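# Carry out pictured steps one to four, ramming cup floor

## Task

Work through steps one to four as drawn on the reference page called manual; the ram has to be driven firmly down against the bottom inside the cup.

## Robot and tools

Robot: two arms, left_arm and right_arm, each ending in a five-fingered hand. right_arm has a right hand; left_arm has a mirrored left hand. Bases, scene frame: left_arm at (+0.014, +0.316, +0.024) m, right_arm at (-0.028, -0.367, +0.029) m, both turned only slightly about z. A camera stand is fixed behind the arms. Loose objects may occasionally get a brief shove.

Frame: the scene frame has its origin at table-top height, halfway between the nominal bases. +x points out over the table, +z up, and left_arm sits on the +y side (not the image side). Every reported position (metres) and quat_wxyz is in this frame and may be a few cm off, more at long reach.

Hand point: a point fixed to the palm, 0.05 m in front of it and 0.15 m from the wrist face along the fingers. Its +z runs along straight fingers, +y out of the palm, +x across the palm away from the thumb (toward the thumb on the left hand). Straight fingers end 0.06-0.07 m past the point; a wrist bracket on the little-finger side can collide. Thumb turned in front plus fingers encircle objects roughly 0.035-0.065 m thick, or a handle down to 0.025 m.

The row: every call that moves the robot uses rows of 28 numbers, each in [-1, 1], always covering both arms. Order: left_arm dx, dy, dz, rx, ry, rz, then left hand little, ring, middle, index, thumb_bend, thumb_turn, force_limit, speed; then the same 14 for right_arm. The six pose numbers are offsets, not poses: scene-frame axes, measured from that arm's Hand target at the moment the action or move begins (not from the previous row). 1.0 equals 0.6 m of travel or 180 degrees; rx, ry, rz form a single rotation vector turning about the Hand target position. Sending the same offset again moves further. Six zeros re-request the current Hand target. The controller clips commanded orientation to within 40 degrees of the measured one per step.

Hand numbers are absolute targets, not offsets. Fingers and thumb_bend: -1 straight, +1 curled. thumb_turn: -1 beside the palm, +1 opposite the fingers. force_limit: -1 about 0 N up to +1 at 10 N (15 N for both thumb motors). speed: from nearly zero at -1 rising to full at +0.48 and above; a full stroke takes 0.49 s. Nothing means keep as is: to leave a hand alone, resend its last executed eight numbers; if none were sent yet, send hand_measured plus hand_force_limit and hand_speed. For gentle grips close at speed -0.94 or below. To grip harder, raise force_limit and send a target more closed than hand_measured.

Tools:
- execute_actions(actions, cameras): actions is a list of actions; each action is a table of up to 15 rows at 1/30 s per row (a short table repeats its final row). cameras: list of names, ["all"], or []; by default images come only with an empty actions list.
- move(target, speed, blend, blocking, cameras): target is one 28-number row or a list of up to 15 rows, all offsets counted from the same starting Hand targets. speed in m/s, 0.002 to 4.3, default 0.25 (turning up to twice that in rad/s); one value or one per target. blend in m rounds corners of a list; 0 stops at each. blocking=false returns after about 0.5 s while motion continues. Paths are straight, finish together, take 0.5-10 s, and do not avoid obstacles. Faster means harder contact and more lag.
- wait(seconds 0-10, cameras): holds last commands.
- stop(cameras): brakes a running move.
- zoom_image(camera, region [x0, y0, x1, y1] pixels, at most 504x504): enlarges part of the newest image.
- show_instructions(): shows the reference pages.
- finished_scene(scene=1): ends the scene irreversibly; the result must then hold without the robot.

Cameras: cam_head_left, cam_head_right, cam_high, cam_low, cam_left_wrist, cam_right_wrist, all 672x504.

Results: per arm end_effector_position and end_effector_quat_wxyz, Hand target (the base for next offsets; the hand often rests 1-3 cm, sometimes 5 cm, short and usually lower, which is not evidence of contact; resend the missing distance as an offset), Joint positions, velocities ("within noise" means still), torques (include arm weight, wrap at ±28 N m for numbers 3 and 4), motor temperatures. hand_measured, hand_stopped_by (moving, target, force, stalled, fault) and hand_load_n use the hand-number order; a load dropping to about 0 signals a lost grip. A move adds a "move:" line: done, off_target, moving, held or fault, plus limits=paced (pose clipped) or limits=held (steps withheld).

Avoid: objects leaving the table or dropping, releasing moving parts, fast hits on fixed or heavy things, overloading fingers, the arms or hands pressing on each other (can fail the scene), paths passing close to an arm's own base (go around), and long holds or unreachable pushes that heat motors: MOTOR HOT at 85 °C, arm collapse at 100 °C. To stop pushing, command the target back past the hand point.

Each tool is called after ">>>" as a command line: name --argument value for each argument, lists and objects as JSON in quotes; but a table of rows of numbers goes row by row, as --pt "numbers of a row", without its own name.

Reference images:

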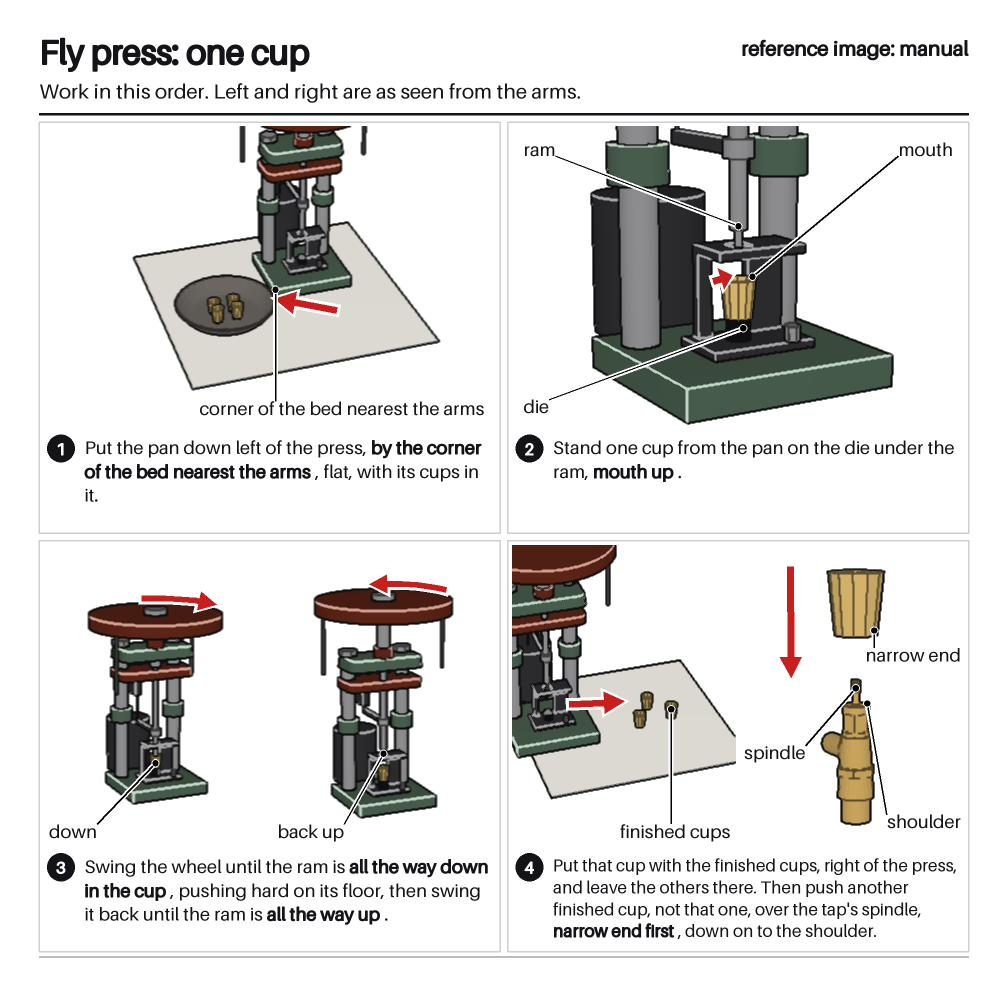

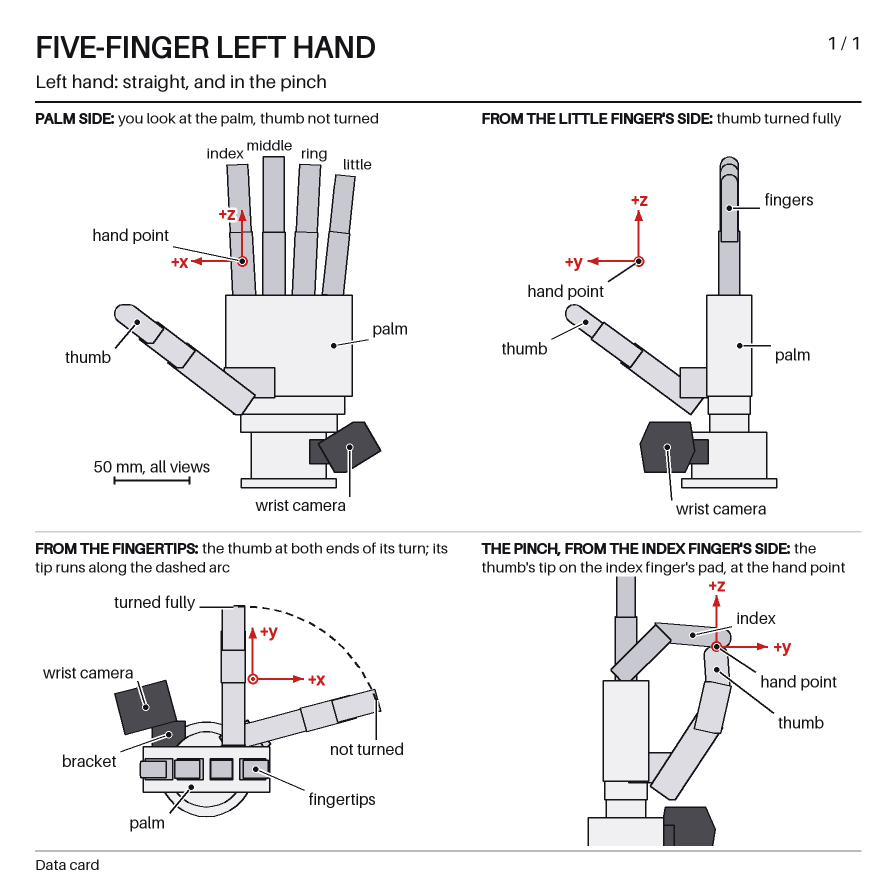

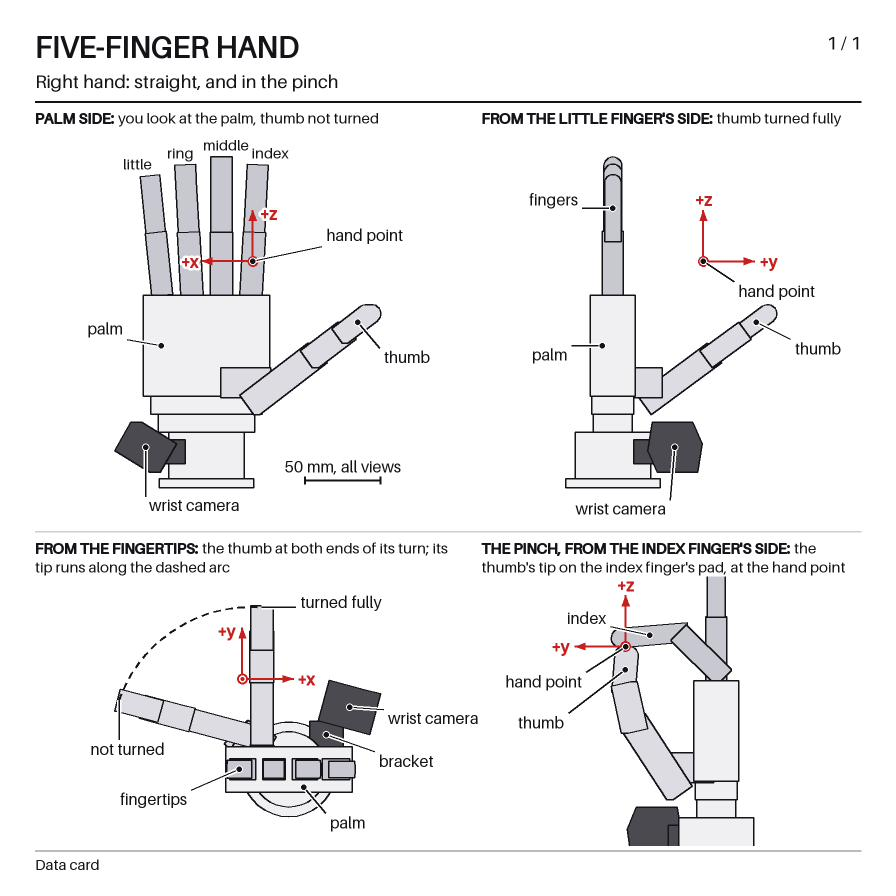

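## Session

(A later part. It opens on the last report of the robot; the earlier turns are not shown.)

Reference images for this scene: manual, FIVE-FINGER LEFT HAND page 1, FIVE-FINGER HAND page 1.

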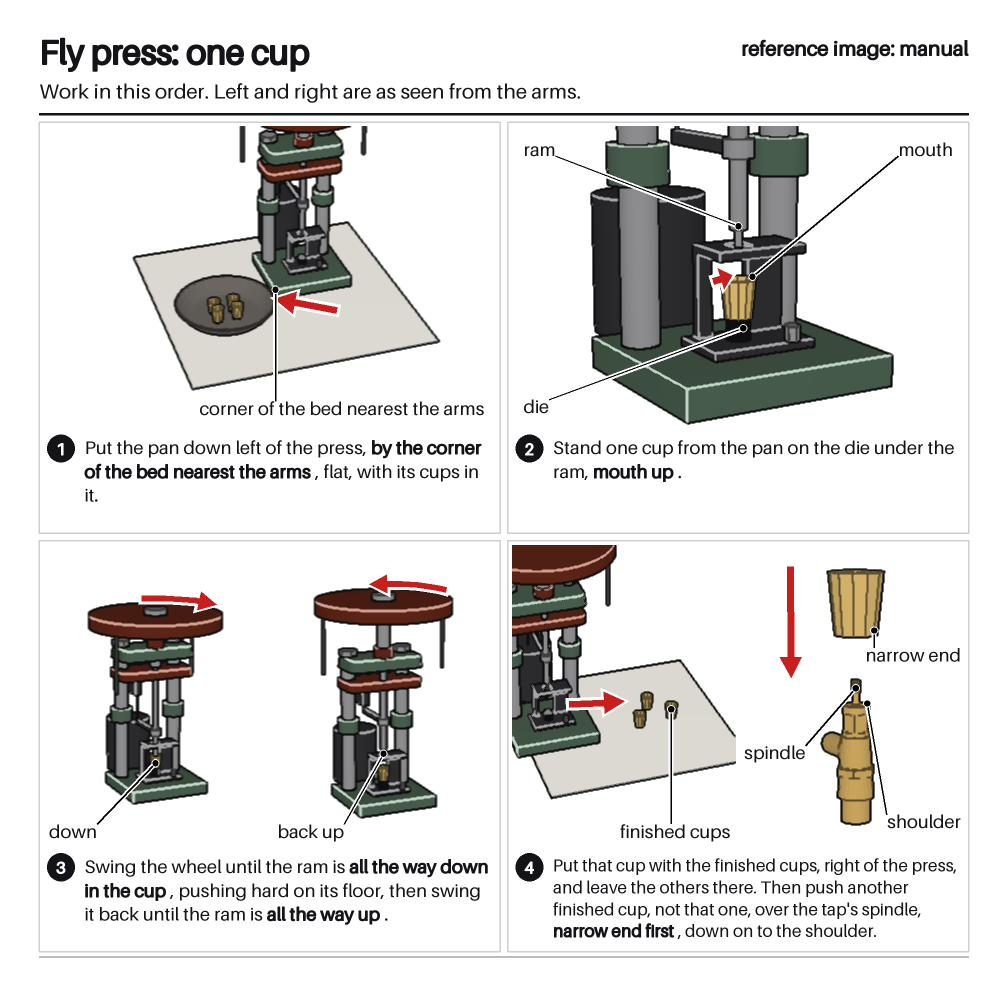

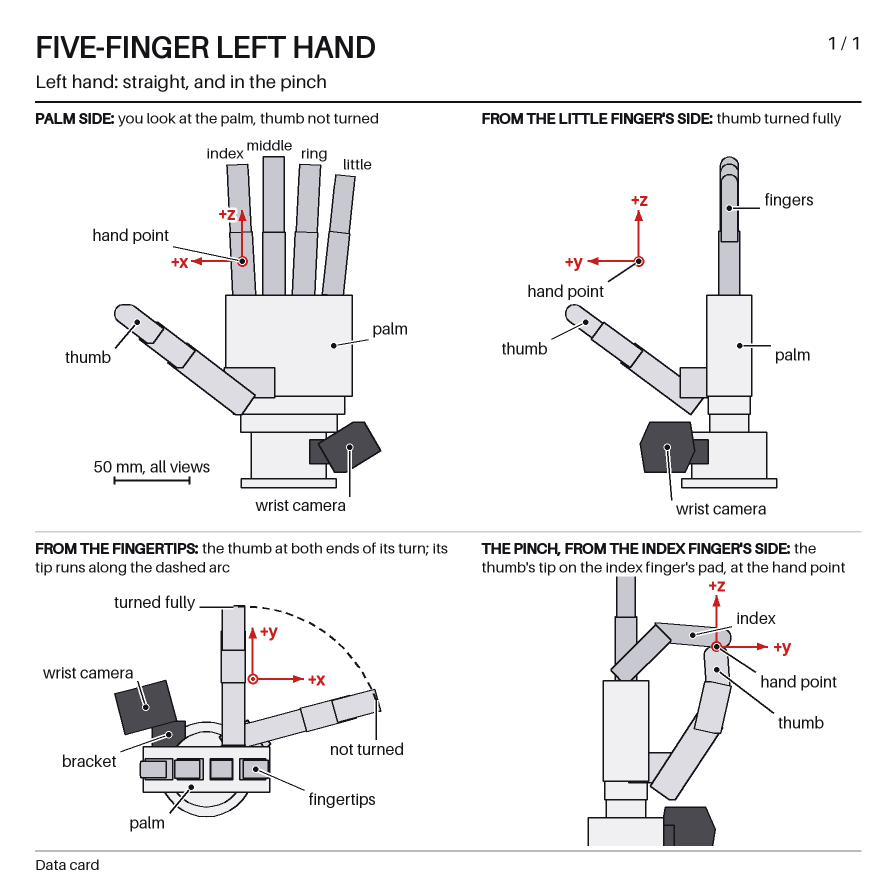

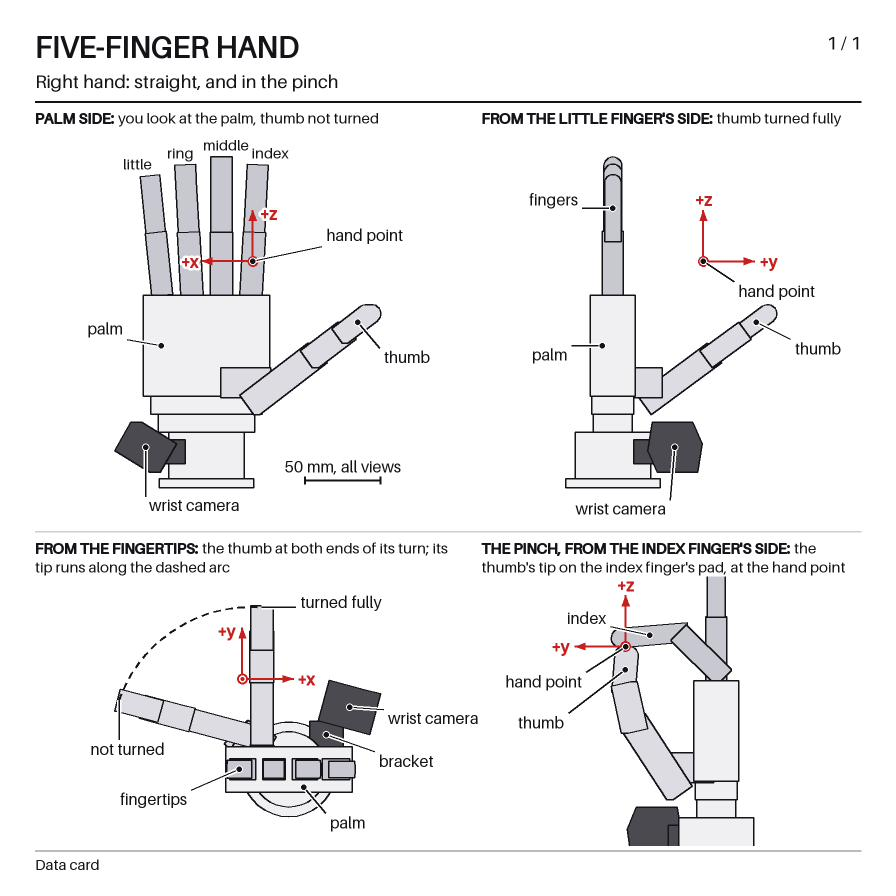

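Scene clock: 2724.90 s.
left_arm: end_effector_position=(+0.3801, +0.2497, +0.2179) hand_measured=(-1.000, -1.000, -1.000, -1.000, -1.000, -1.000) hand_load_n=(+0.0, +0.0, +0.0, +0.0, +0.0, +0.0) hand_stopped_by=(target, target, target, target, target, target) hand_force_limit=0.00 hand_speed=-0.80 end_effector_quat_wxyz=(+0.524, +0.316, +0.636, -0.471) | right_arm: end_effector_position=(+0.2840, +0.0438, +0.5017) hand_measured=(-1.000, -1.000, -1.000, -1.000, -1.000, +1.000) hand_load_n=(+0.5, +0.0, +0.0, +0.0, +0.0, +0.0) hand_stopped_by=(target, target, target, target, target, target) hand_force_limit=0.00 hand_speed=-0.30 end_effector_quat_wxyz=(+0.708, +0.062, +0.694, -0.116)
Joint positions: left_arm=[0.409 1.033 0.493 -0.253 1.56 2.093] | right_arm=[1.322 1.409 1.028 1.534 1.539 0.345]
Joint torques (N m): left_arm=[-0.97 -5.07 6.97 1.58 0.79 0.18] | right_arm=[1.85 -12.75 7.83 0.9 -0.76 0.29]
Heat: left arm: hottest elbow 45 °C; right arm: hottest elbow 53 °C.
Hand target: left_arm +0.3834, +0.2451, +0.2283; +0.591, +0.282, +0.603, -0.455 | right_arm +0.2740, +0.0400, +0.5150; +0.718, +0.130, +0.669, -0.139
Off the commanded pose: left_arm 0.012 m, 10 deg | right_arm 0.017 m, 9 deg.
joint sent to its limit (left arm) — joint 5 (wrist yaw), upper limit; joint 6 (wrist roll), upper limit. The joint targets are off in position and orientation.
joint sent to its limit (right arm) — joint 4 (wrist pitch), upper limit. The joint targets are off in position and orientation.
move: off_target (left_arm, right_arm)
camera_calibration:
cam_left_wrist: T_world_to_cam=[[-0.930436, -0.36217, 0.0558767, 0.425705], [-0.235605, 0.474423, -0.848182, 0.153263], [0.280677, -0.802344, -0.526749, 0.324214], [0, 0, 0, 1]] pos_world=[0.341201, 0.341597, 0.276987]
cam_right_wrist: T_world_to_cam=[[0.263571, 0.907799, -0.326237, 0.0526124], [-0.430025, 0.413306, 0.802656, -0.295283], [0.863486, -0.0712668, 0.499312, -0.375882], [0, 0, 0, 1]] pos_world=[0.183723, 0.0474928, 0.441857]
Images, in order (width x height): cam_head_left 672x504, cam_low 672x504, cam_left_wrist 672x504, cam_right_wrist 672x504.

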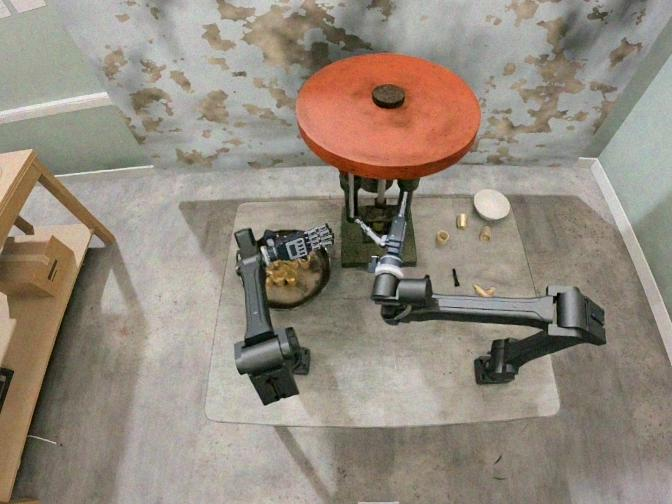

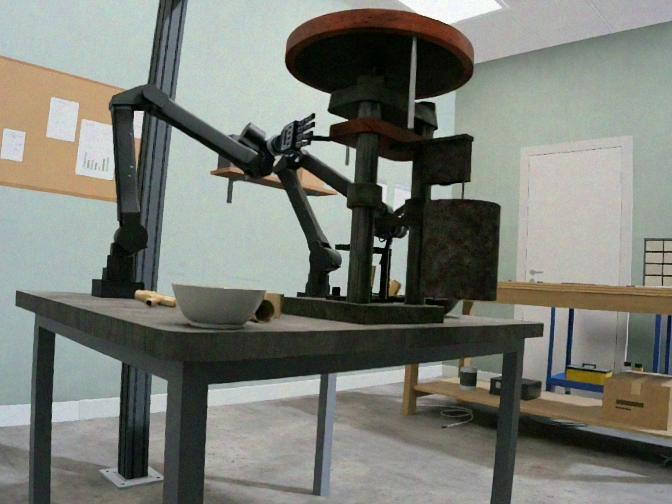

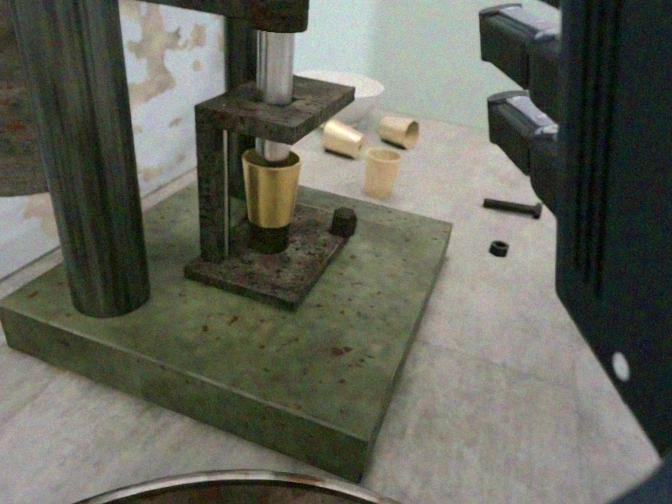

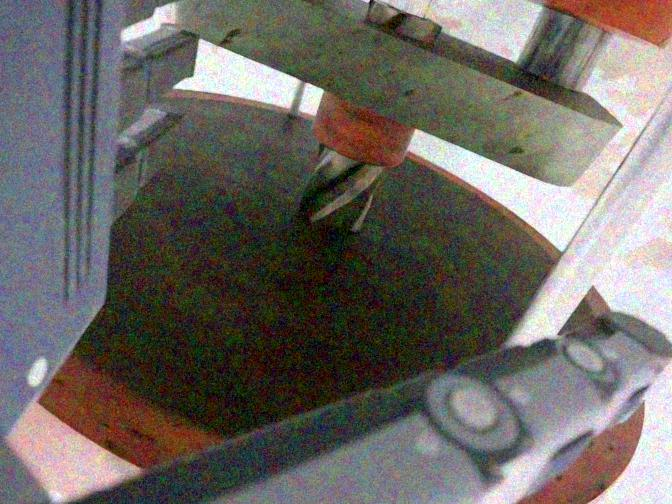

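>>> move --target '[0,0,0,0,0,0,-1,-1,-1,-1,-1,-1,0.0,-0.8,-0.0567,-0.4,-0.09,0,0,0.372,-1,-1,-1,-1,-1,1.0,0.0,-0.3]' --speed 0.2 --cameras '["cam_right_wrist","cam_head_right","cam_head_left"]'

>>> zoom_image --camera "cam_head_left" --region '[300, 130, 440, 270]'

>>> zoom_image --camera "cam_head_right" --region '[300, 130, 440, 270]'

Scene clock: 2737.80 s.
left_arm: end_effector_position=(+0.3801, +0.2497, +0.2179) hand_measured=(-1.000, -1.000, -1.000, -1.000, -1.000, -1.000) hand_load_n=(+0.0, -0.5, +0.0, +0.0, +0.5, +0.0) hand_stopped_by=(target, target, target, target, target, target) hand_force_limit=0.00 hand_speed=-0.80 end_effector_quat_wxyz=(+0.524, +0.316, +0.636, -0.471) | right_arm: end_effector_position=(+0.2391, -0.2011, +0.4534) hand_measured=(-1.000, -1.000, -1.000, -1.000, -1.000, +1.000) hand_load_n=(+0.0, +0.0, +0.0, +0.0, +0.0, +0.0) hand_stopped_by=(target, target, target, target, target, target) hand_force_limit=0.00 hand_speed=-0.30 end_effector_quat_wxyz=(+0.671, -0.261, +0.638, +0.275)
Joint positions: left_arm=[0.409 1.033 0.493 -0.253 1.56 2.093] | right_arm=[-0.052 0.477 0.513 0.04 -0.845 1.628]
Joint torques (N m): left_arm=[-0.97 -5.01 6.97 1.57 0.79 0.17] | right_arm=[1.2 -1.32 9.94 3.04 -0.32 0.34]
Heat: left arm: hottest elbow 45 °C; right arm: hottest elbow 51 °C.
Hand target: left_arm +0.3834, +0.2451, +0.2283; +0.591, +0.282, +0.603, -0.455 | right_arm +0.2400, -0.2000, +0.4610; +0.676, -0.261, +0.630, +0.280
Off the commanded pose: left_arm 0.012 m, 10 deg | right_arm 0.008 m, 1 deg.
joint sent to its limit (left arm) — joint 5 (wrist yaw), upper limit; joint 6 (wrist roll), upper limit. The joint targets are off in position and orientation.
move: off_target (left_arm)
camera_calibration:
cam_right_wrist: T_world_to_cam=[[-0.655202, 0.710986, -0.255362, 0.418934], [-0.545503, -0.211417, 0.811005, -0.27638], [0.522625, 0.670673, 0.526366, -0.111987], [0, 0, 0, 1]] pos_world=[0.182247, -0.281181, 0.390072]
Images, in order (width x height): cam_head_left 672x504, cam_head_right 672x504, cam_right_wrist 672x504.

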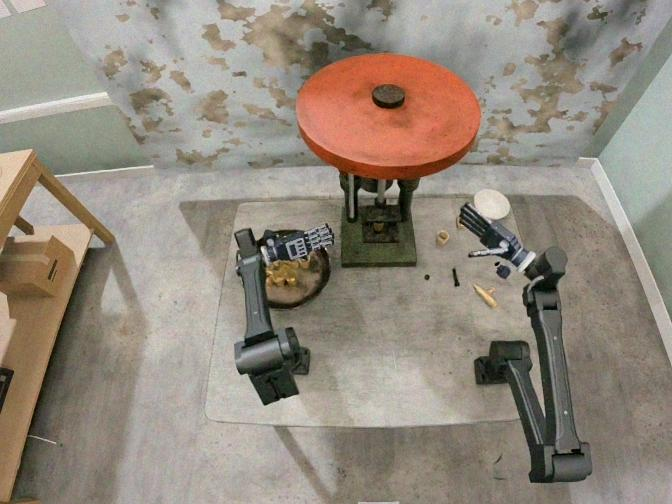

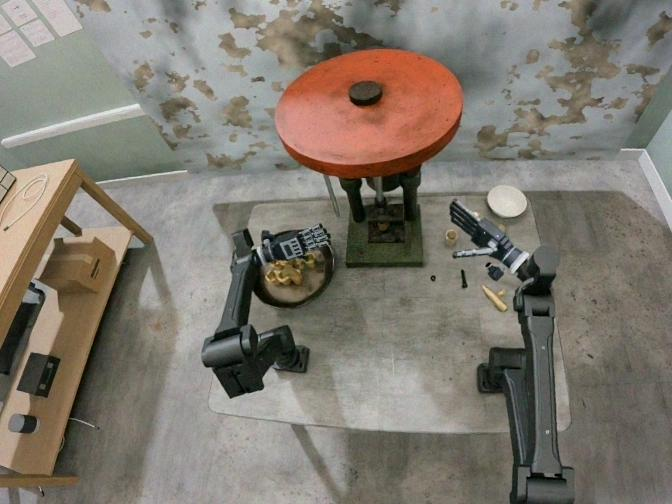

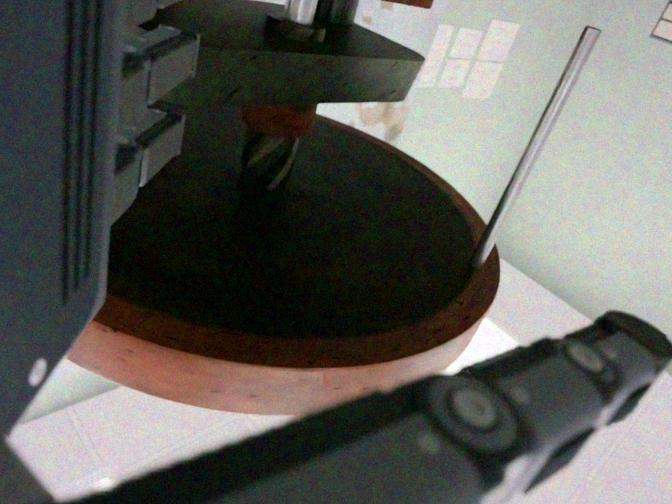

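Scaled by 3.600.

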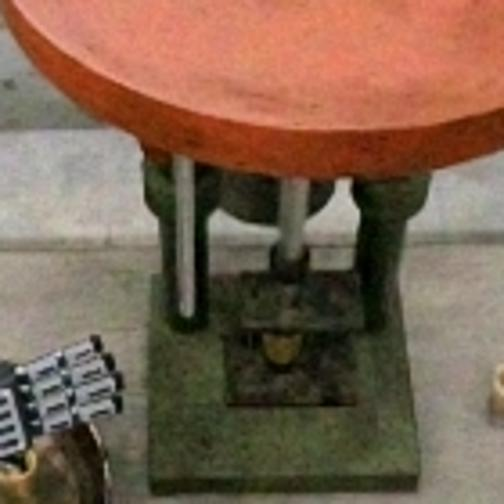

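Scaled by 3.600.

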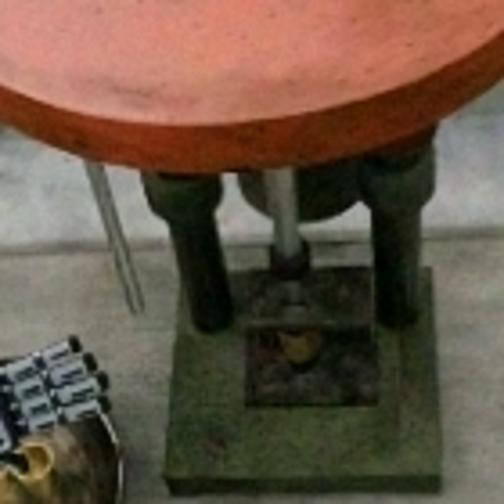

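>>> move --pt "-0.139 -0.0752 0.1028 0.0378 -0.012 0.098 -1 -1 -1 -1 -1 -1 0.0 -0.8 0 0 0 0 0 0 -1 -1 -1 -1 -1 1.0 0.0 -0.3" --pt "-0.139 -0.3585 0.1195 0.0756 -0.0245 0.1954 -1 -1 -1 -1 -1 -1 0.0 -0.8 0 0 0 0 0 0 -1 -1 -1 -1 -1 1.0 0.0 -0.3" --speed 0.15 --blend '[0.03,0]' --cameras '["cam_right_wrist","cam_left_wrist","cam_head_left","cam_low"]'

Scene clock: 2796.23 s.
left_arm: end_effector_position=(+0.2958, +0.0421, +0.2620) hand_measured=(-1.000, -1.000, -1.000, -1.000, -1.000, -1.000) hand_load_n=(+0.0, +0.0, +0.0, +0.0, +0.0, +0.0) hand_stopped_by=(target, target, target, target, target, target) hand_force_limit=0.00 hand_speed=-0.80 end_effector_quat_wxyz=(+0.665, +0.195, +0.706, -0.148) | right_arm: end_effector_position=(+0.2391, -0.2011, +0.4534) hand_measured=(-1.000, -1.000, -1.000, -1.000, -1.000, +1.000) hand_load_n=(+0.0, +0.0, +0.0, +0.0, +0.0, +0.0) hand_stopped_by=(target, target, target, target, target, target) hand_force_limit=0.00 hand_speed=-0.30 end_effector_quat_wxyz=(+0.671, -0.261, +0.638, +0.275)
Joint positions: left_arm=[-1.194 0.912 0.409 0.406 -0.741 1.554] | right_arm=[-0.052 0.477 0.513 0.04 -0.845 1.628]
Joint torques (N m): left_arm=[-0.56 -4.6 11.02 2.58 -0.22 0.19] | right_arm=[1.32 -1.2 9.96 3.06 -0.32 0.32]
Heat: left arm: hottest elbow 45 °C; right arm: hottest elbow 48 °C.
Hand target: left_arm +0.3000, +0.0300, +0.3000; +0.686, +0.171, +0.686, -0.171 | right_arm +0.2400, -0.2000, +0.4610; +0.676, -0.261, +0.630, +0.280
Off the commanded pose: left_arm 0.040 m, 5 deg | right_arm 0.008 m, 1 deg.
move: off_target (left_arm)
camera_calibration:
cam_left_wrist: T_world_to_cam=[[-0.47663, -0.839549, -0.260732, 0.238388], [-0.404761, 0.472859, -0.78267, 0.302258], [0.780379, -0.26751, -0.565196, 0.0443494], [0, 0, 0, 1]] pos_world=[0.201356, 0.0690767, 0.323789]
cam_right_wrist: T_world_to_cam=[[-0.655202, 0.710986, -0.255362, 0.418934], [-0.545503, -0.211417, 0.811005, -0.27638], [0.522625, 0.670673, 0.526366, -0.111987], [0, 0, 0, 1]] pos_world=[0.182247, -0.281181, 0.390072]
Images, in order (width x height): cam_head_left 672x504, cam_low 672x504, cam_left_wrist 672x504, cam_right_wrist 672x504.

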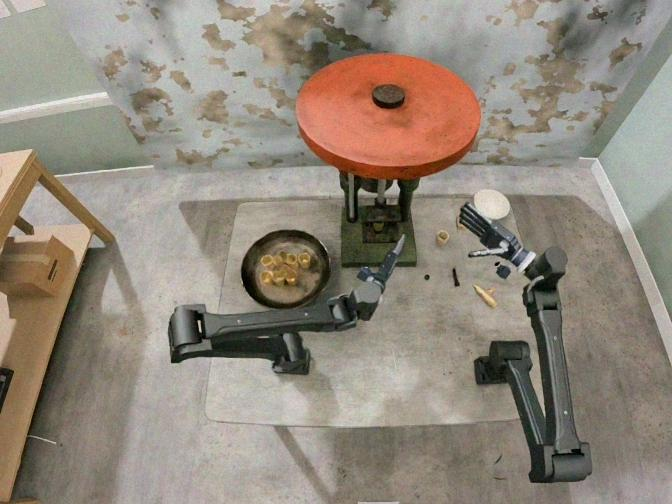

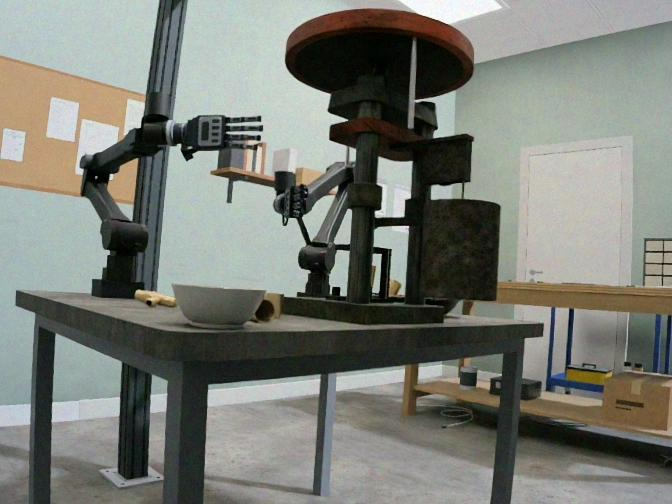

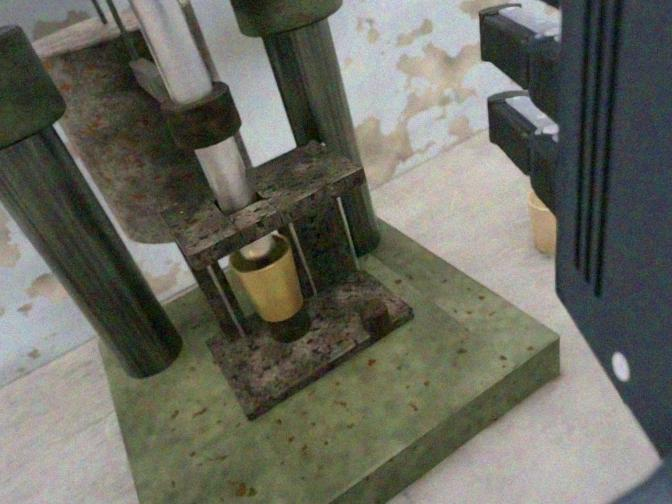

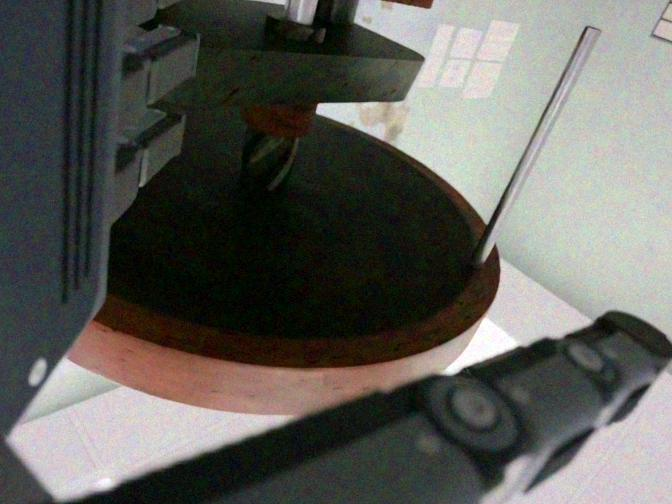

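>>> move --target '[0.0633,0.0167,0.2917,0,0,0,-1,-1,-1,-1,-1,-1,0.0,-0.8,0,0,0,0,0,0,-1,-1,-1,-1,-1,1.0,0.0,-0.3]' --speed 0.12 --cameras '["cam_right_wrist","cam_left_wrist","cam_head_left","cam_head_right","cam_low"]'

>>> zoom_image --camera "cam_head_left" --region '[320, 150, 440, 270]'

>>> zoom_image --camera "cam_head_right" --region '[310, 150, 430, 270]'

Scene clock: 2806.77 s.
left_arm: end_effector_position=(+0.3300, +0.0340, +0.4439) hand_measured=(-1.000, -1.000, -1.000, -1.000, -1.000, -1.000) hand_load_n=(+0.0, -0.5, -0.5, +0.0, +0.0, +0.0) hand_stopped_by=(target, target, target, target, target, target) hand_force_limit=0.00 hand_speed=-0.80 end_effector_quat_wxyz=(+0.672, +0.187, +0.695, -0.172) | right_arm: end_effector_position=(+0.2391, -0.2011, +0.4534) hand_measured=(-1.000, -1.000, -1.000, -1.000, -1.000, +1.000) hand_load_n=(+0.0, +0.0, +0.0, +0.0, +0.0, -0.5) hand_stopped_by=(target, target, target, target, target, target) hand_force_limit=0.00 hand_speed=-0.30 end_effector_quat_wxyz=(+0.671, -0.261, +0.638, +0.275)
Joint positions: left_arm=[-1.074 0.814 0.835 -0.065 -0.6 1.559] | right_arm=[-0.052 0.477 0.513 0.04 -0.845 1.628]
Joint torques (N m): left_arm=[1.61 -3.6 12.14 0.72 0.03 0.15] | right_arm=[1.32 -1.38 9.92 3.07 -0.32 0.32]
Heat: left arm: hottest elbow 47 °C; right arm: hottest elbow 48 °C.
Hand target: left_arm +0.3380, +0.0400, +0.4750; +0.686, +0.171, +0.686, -0.171 | right_arm +0.2400, -0.2000, +0.4610; +0.676, -0.261, +0.630, +0.280
Off the commanded pose: left_arm 0.033 m, 3 deg | right_arm 0.008 m, 1 deg.
move: off_target (left_arm)
camera_calibration:
cam_left_wrist: T_world_to_cam=[[-0.491287, -0.841177, -0.225962, 0.284733], [-0.384018, 0.442042, -0.810635, 0.468842], [0.781772, -0.311481, -0.540197, 0.108217], [0, 0, 0, 1]] pos_world=[0.235328, 0.0659699, 0.502857]
cam_right_wrist: T_world_to_cam=[[-0.655202, 0.710986, -0.255362, 0.418934], [-0.545503, -0.211417, 0.811005, -0.27638], [0.522625, 0.670673, 0.526366, -0.111987], [0, 0, 0, 1]] pos_world=[0.182247, -0.281181, 0.390072]
Images, in order (width x height): cam_head_left 672x504, cam_head_right 672x504, cam_low 672x504, cam_left_wrist 672x504, cam_right_wrist 672x504.

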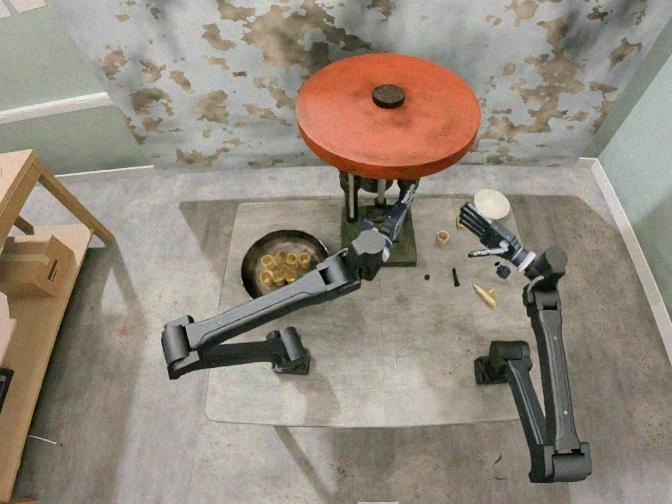

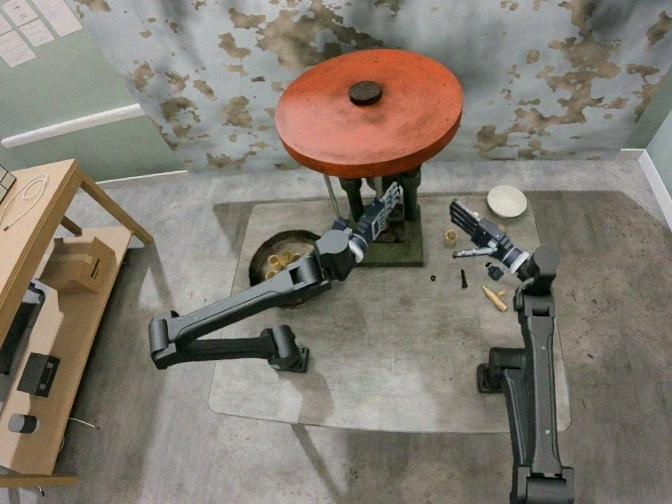

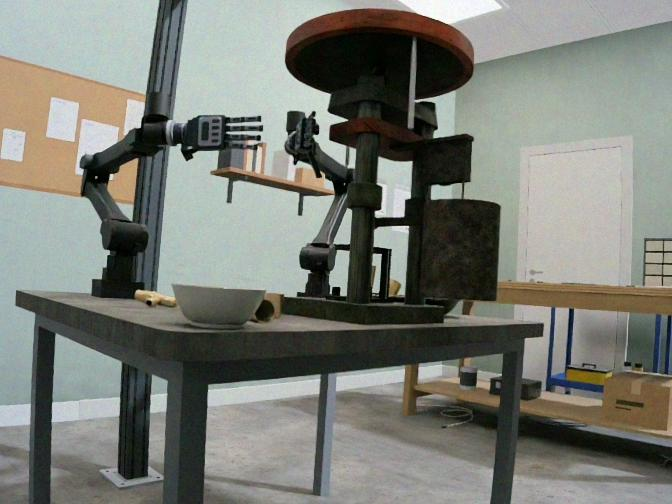

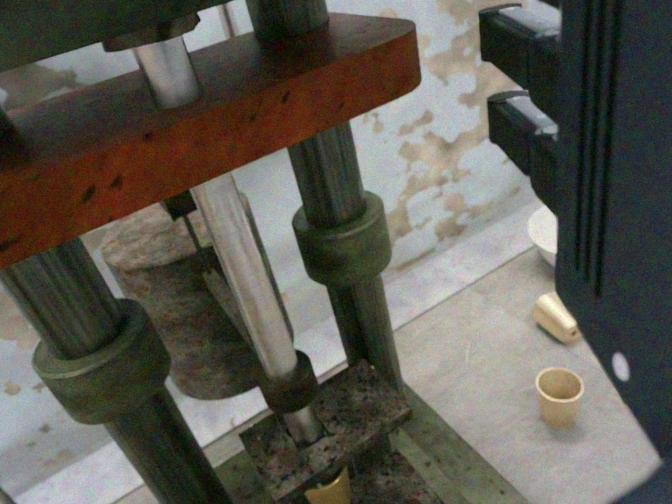

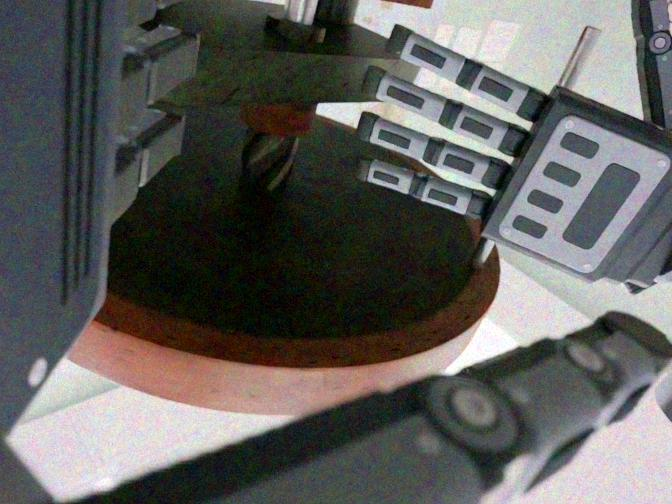

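Scaled by 4.200.

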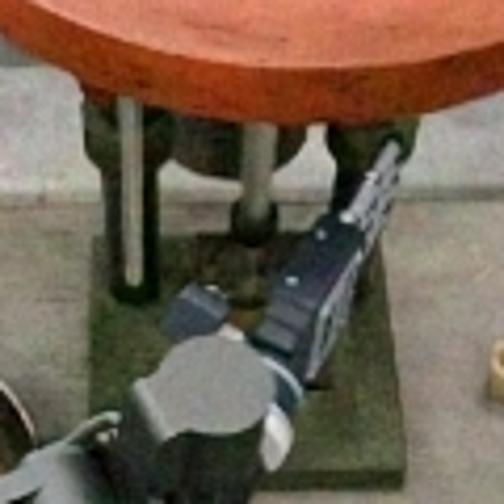

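Scaled by 4.200.

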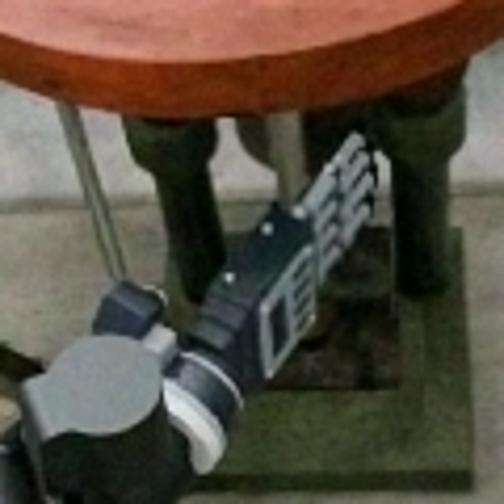

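>>> move --pt "0.0778 0.1378 -0.02 0 0 0 -1 -1 -1 -1 -1 -1 0.0 -0.8 0 0 0 0 0 0 -1 -1 -1 -1 -1 1.0 0.0 -0.3" --speed 0.05 --cameras '["cam_right_wrist","cam_left_wrist","cam_head_left","cam_head_right"]'

>>> zoom_image --camera "cam_head_right" --region '[310, 150, 430, 270]'

>>> zoom_image --camera "cam_right_wrist" --region '[360, 0, 672, 320]'

Scene clock: 2828.53 s.
left_arm: end_effector_position=(+0.3808, +0.1068, +0.4558) hand_measured=(-1.000, -1.000, -1.000, -1.000, -1.000, -1.000) hand_load_n=(+0.0, +0.0, +0.0, +0.0, +0.0, +0.0) hand_stopped_by=(target, target, target, target, target, target) hand_force_limit=0.00 hand_speed=-0.80 end_effector_quat_wxyz=(+0.677, +0.177, +0.688, -0.191) | right_arm: end_effector_position=(+0.2391, -0.2011, +0.4534) hand_measured=(-1.000, -1.000, -1.000, -1.000, -1.000, +1.000) hand_load_n=(+0.0, +0.0, +0.0, +0.0, +0.0, +0.0) hand_stopped_by=(target, target, target, target, target, target) hand_force_limit=0.00 hand_speed=-0.30 end_effector_quat_wxyz=(+0.671, -0.261, +0.638, +0.275)
Joint positions: left_arm=[-0.726 0.714 0.81 -0.105 -0.238 1.545] | right_arm=[-0.052 0.477 0.513 0.04 -0.845 1.628]
Joint torques (N m): left_arm=[2.02 -3.6 8.55 0.87 -0.3 0.29] | right_arm=[1.26 -1.2 9.91 3.03 -0.31 0.32]
Heat: left arm: hottest elbow 49 °C; right arm: hottest elbow 47 °C.
Hand target: left_arm +0.3847, +0.1227, +0.4630; +0.686, +0.171, +0.686, -0.171 | right_arm +0.2400, -0.2000, +0.4610; +0.676, -0.261, +0.630, +0.280
Off the commanded pose: left_arm 0.018 m, 3 deg | right_arm 0.008 m, 1 deg.
move: off_target (left_arm)
camera_calibration:
cam_left_wrist: T_world_to_cam=[[-0.501332, -0.844053, -0.19037, 0.361628], [-0.373575, 0.4096, -0.832268, 0.475116], [0.780454, -0.346125, -0.520662, 0.0928643], [0, 0, 0, 1]] pos_world=[0.286311, 0.142768, 0.512618]
cam_right_wrist: T_world_to_cam=[[-0.655202, 0.710986, -0.255362, 0.418934], [-0.545503, -0.211417, 0.811005, -0.27638], [0.522625, 0.670673, 0.526366, -0.111987], [0, 0, 0, 1]] pos_world=[0.182247, -0.281181, 0.390072]
Images, in order (width x height): cam_head_left 672x504, cam_head_right 672x504, cam_left_wrist 672x504, cam_right_wrist 672x504.

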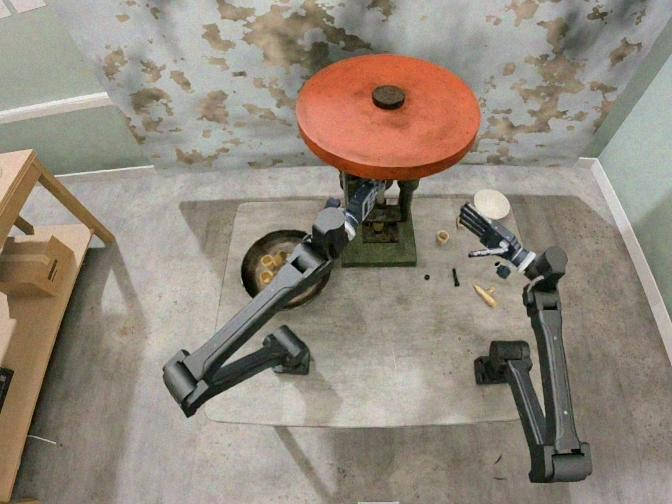

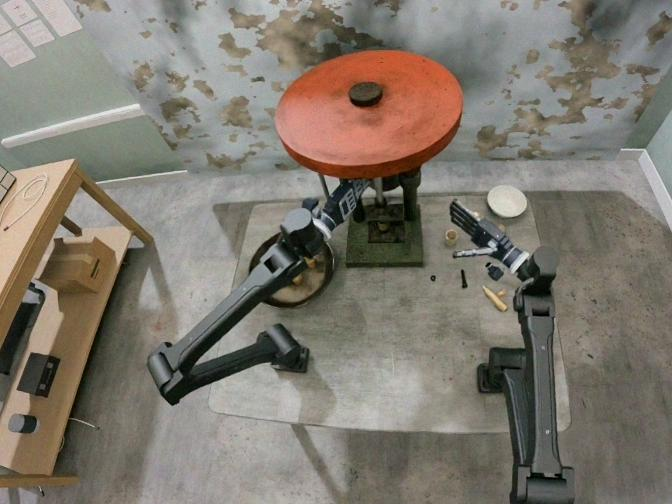

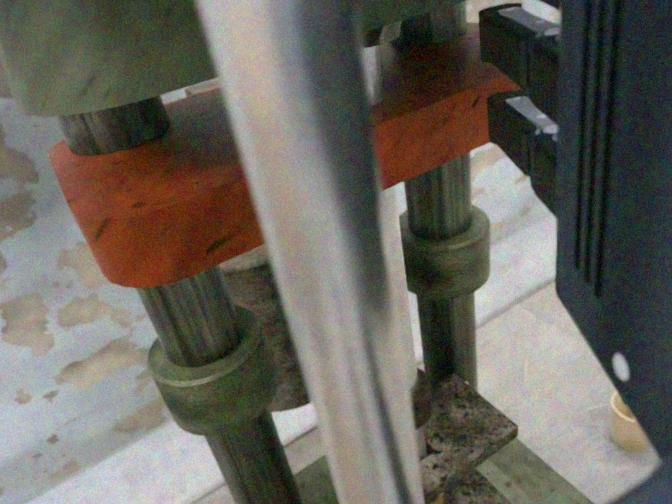

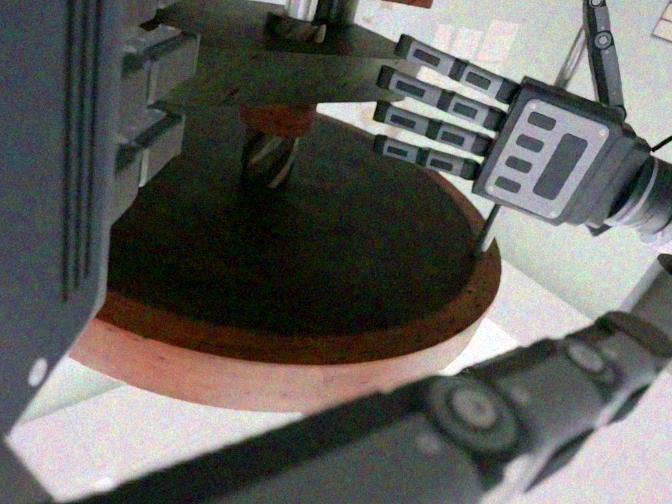

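Scaled by 4.200.

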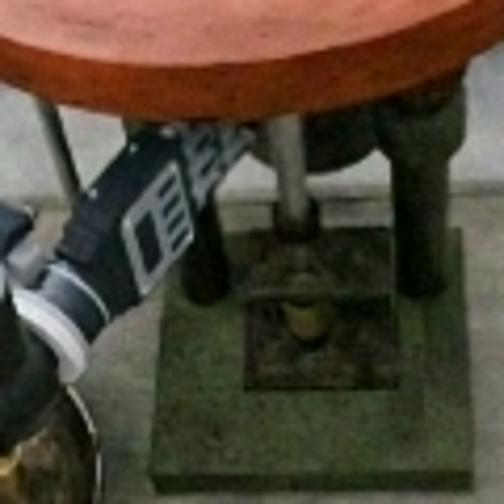

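Scaled by 1.575.

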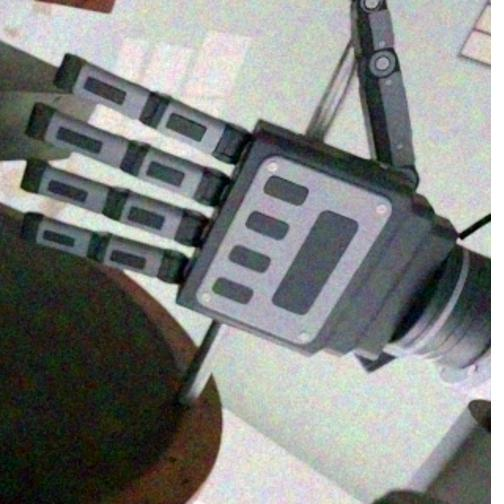

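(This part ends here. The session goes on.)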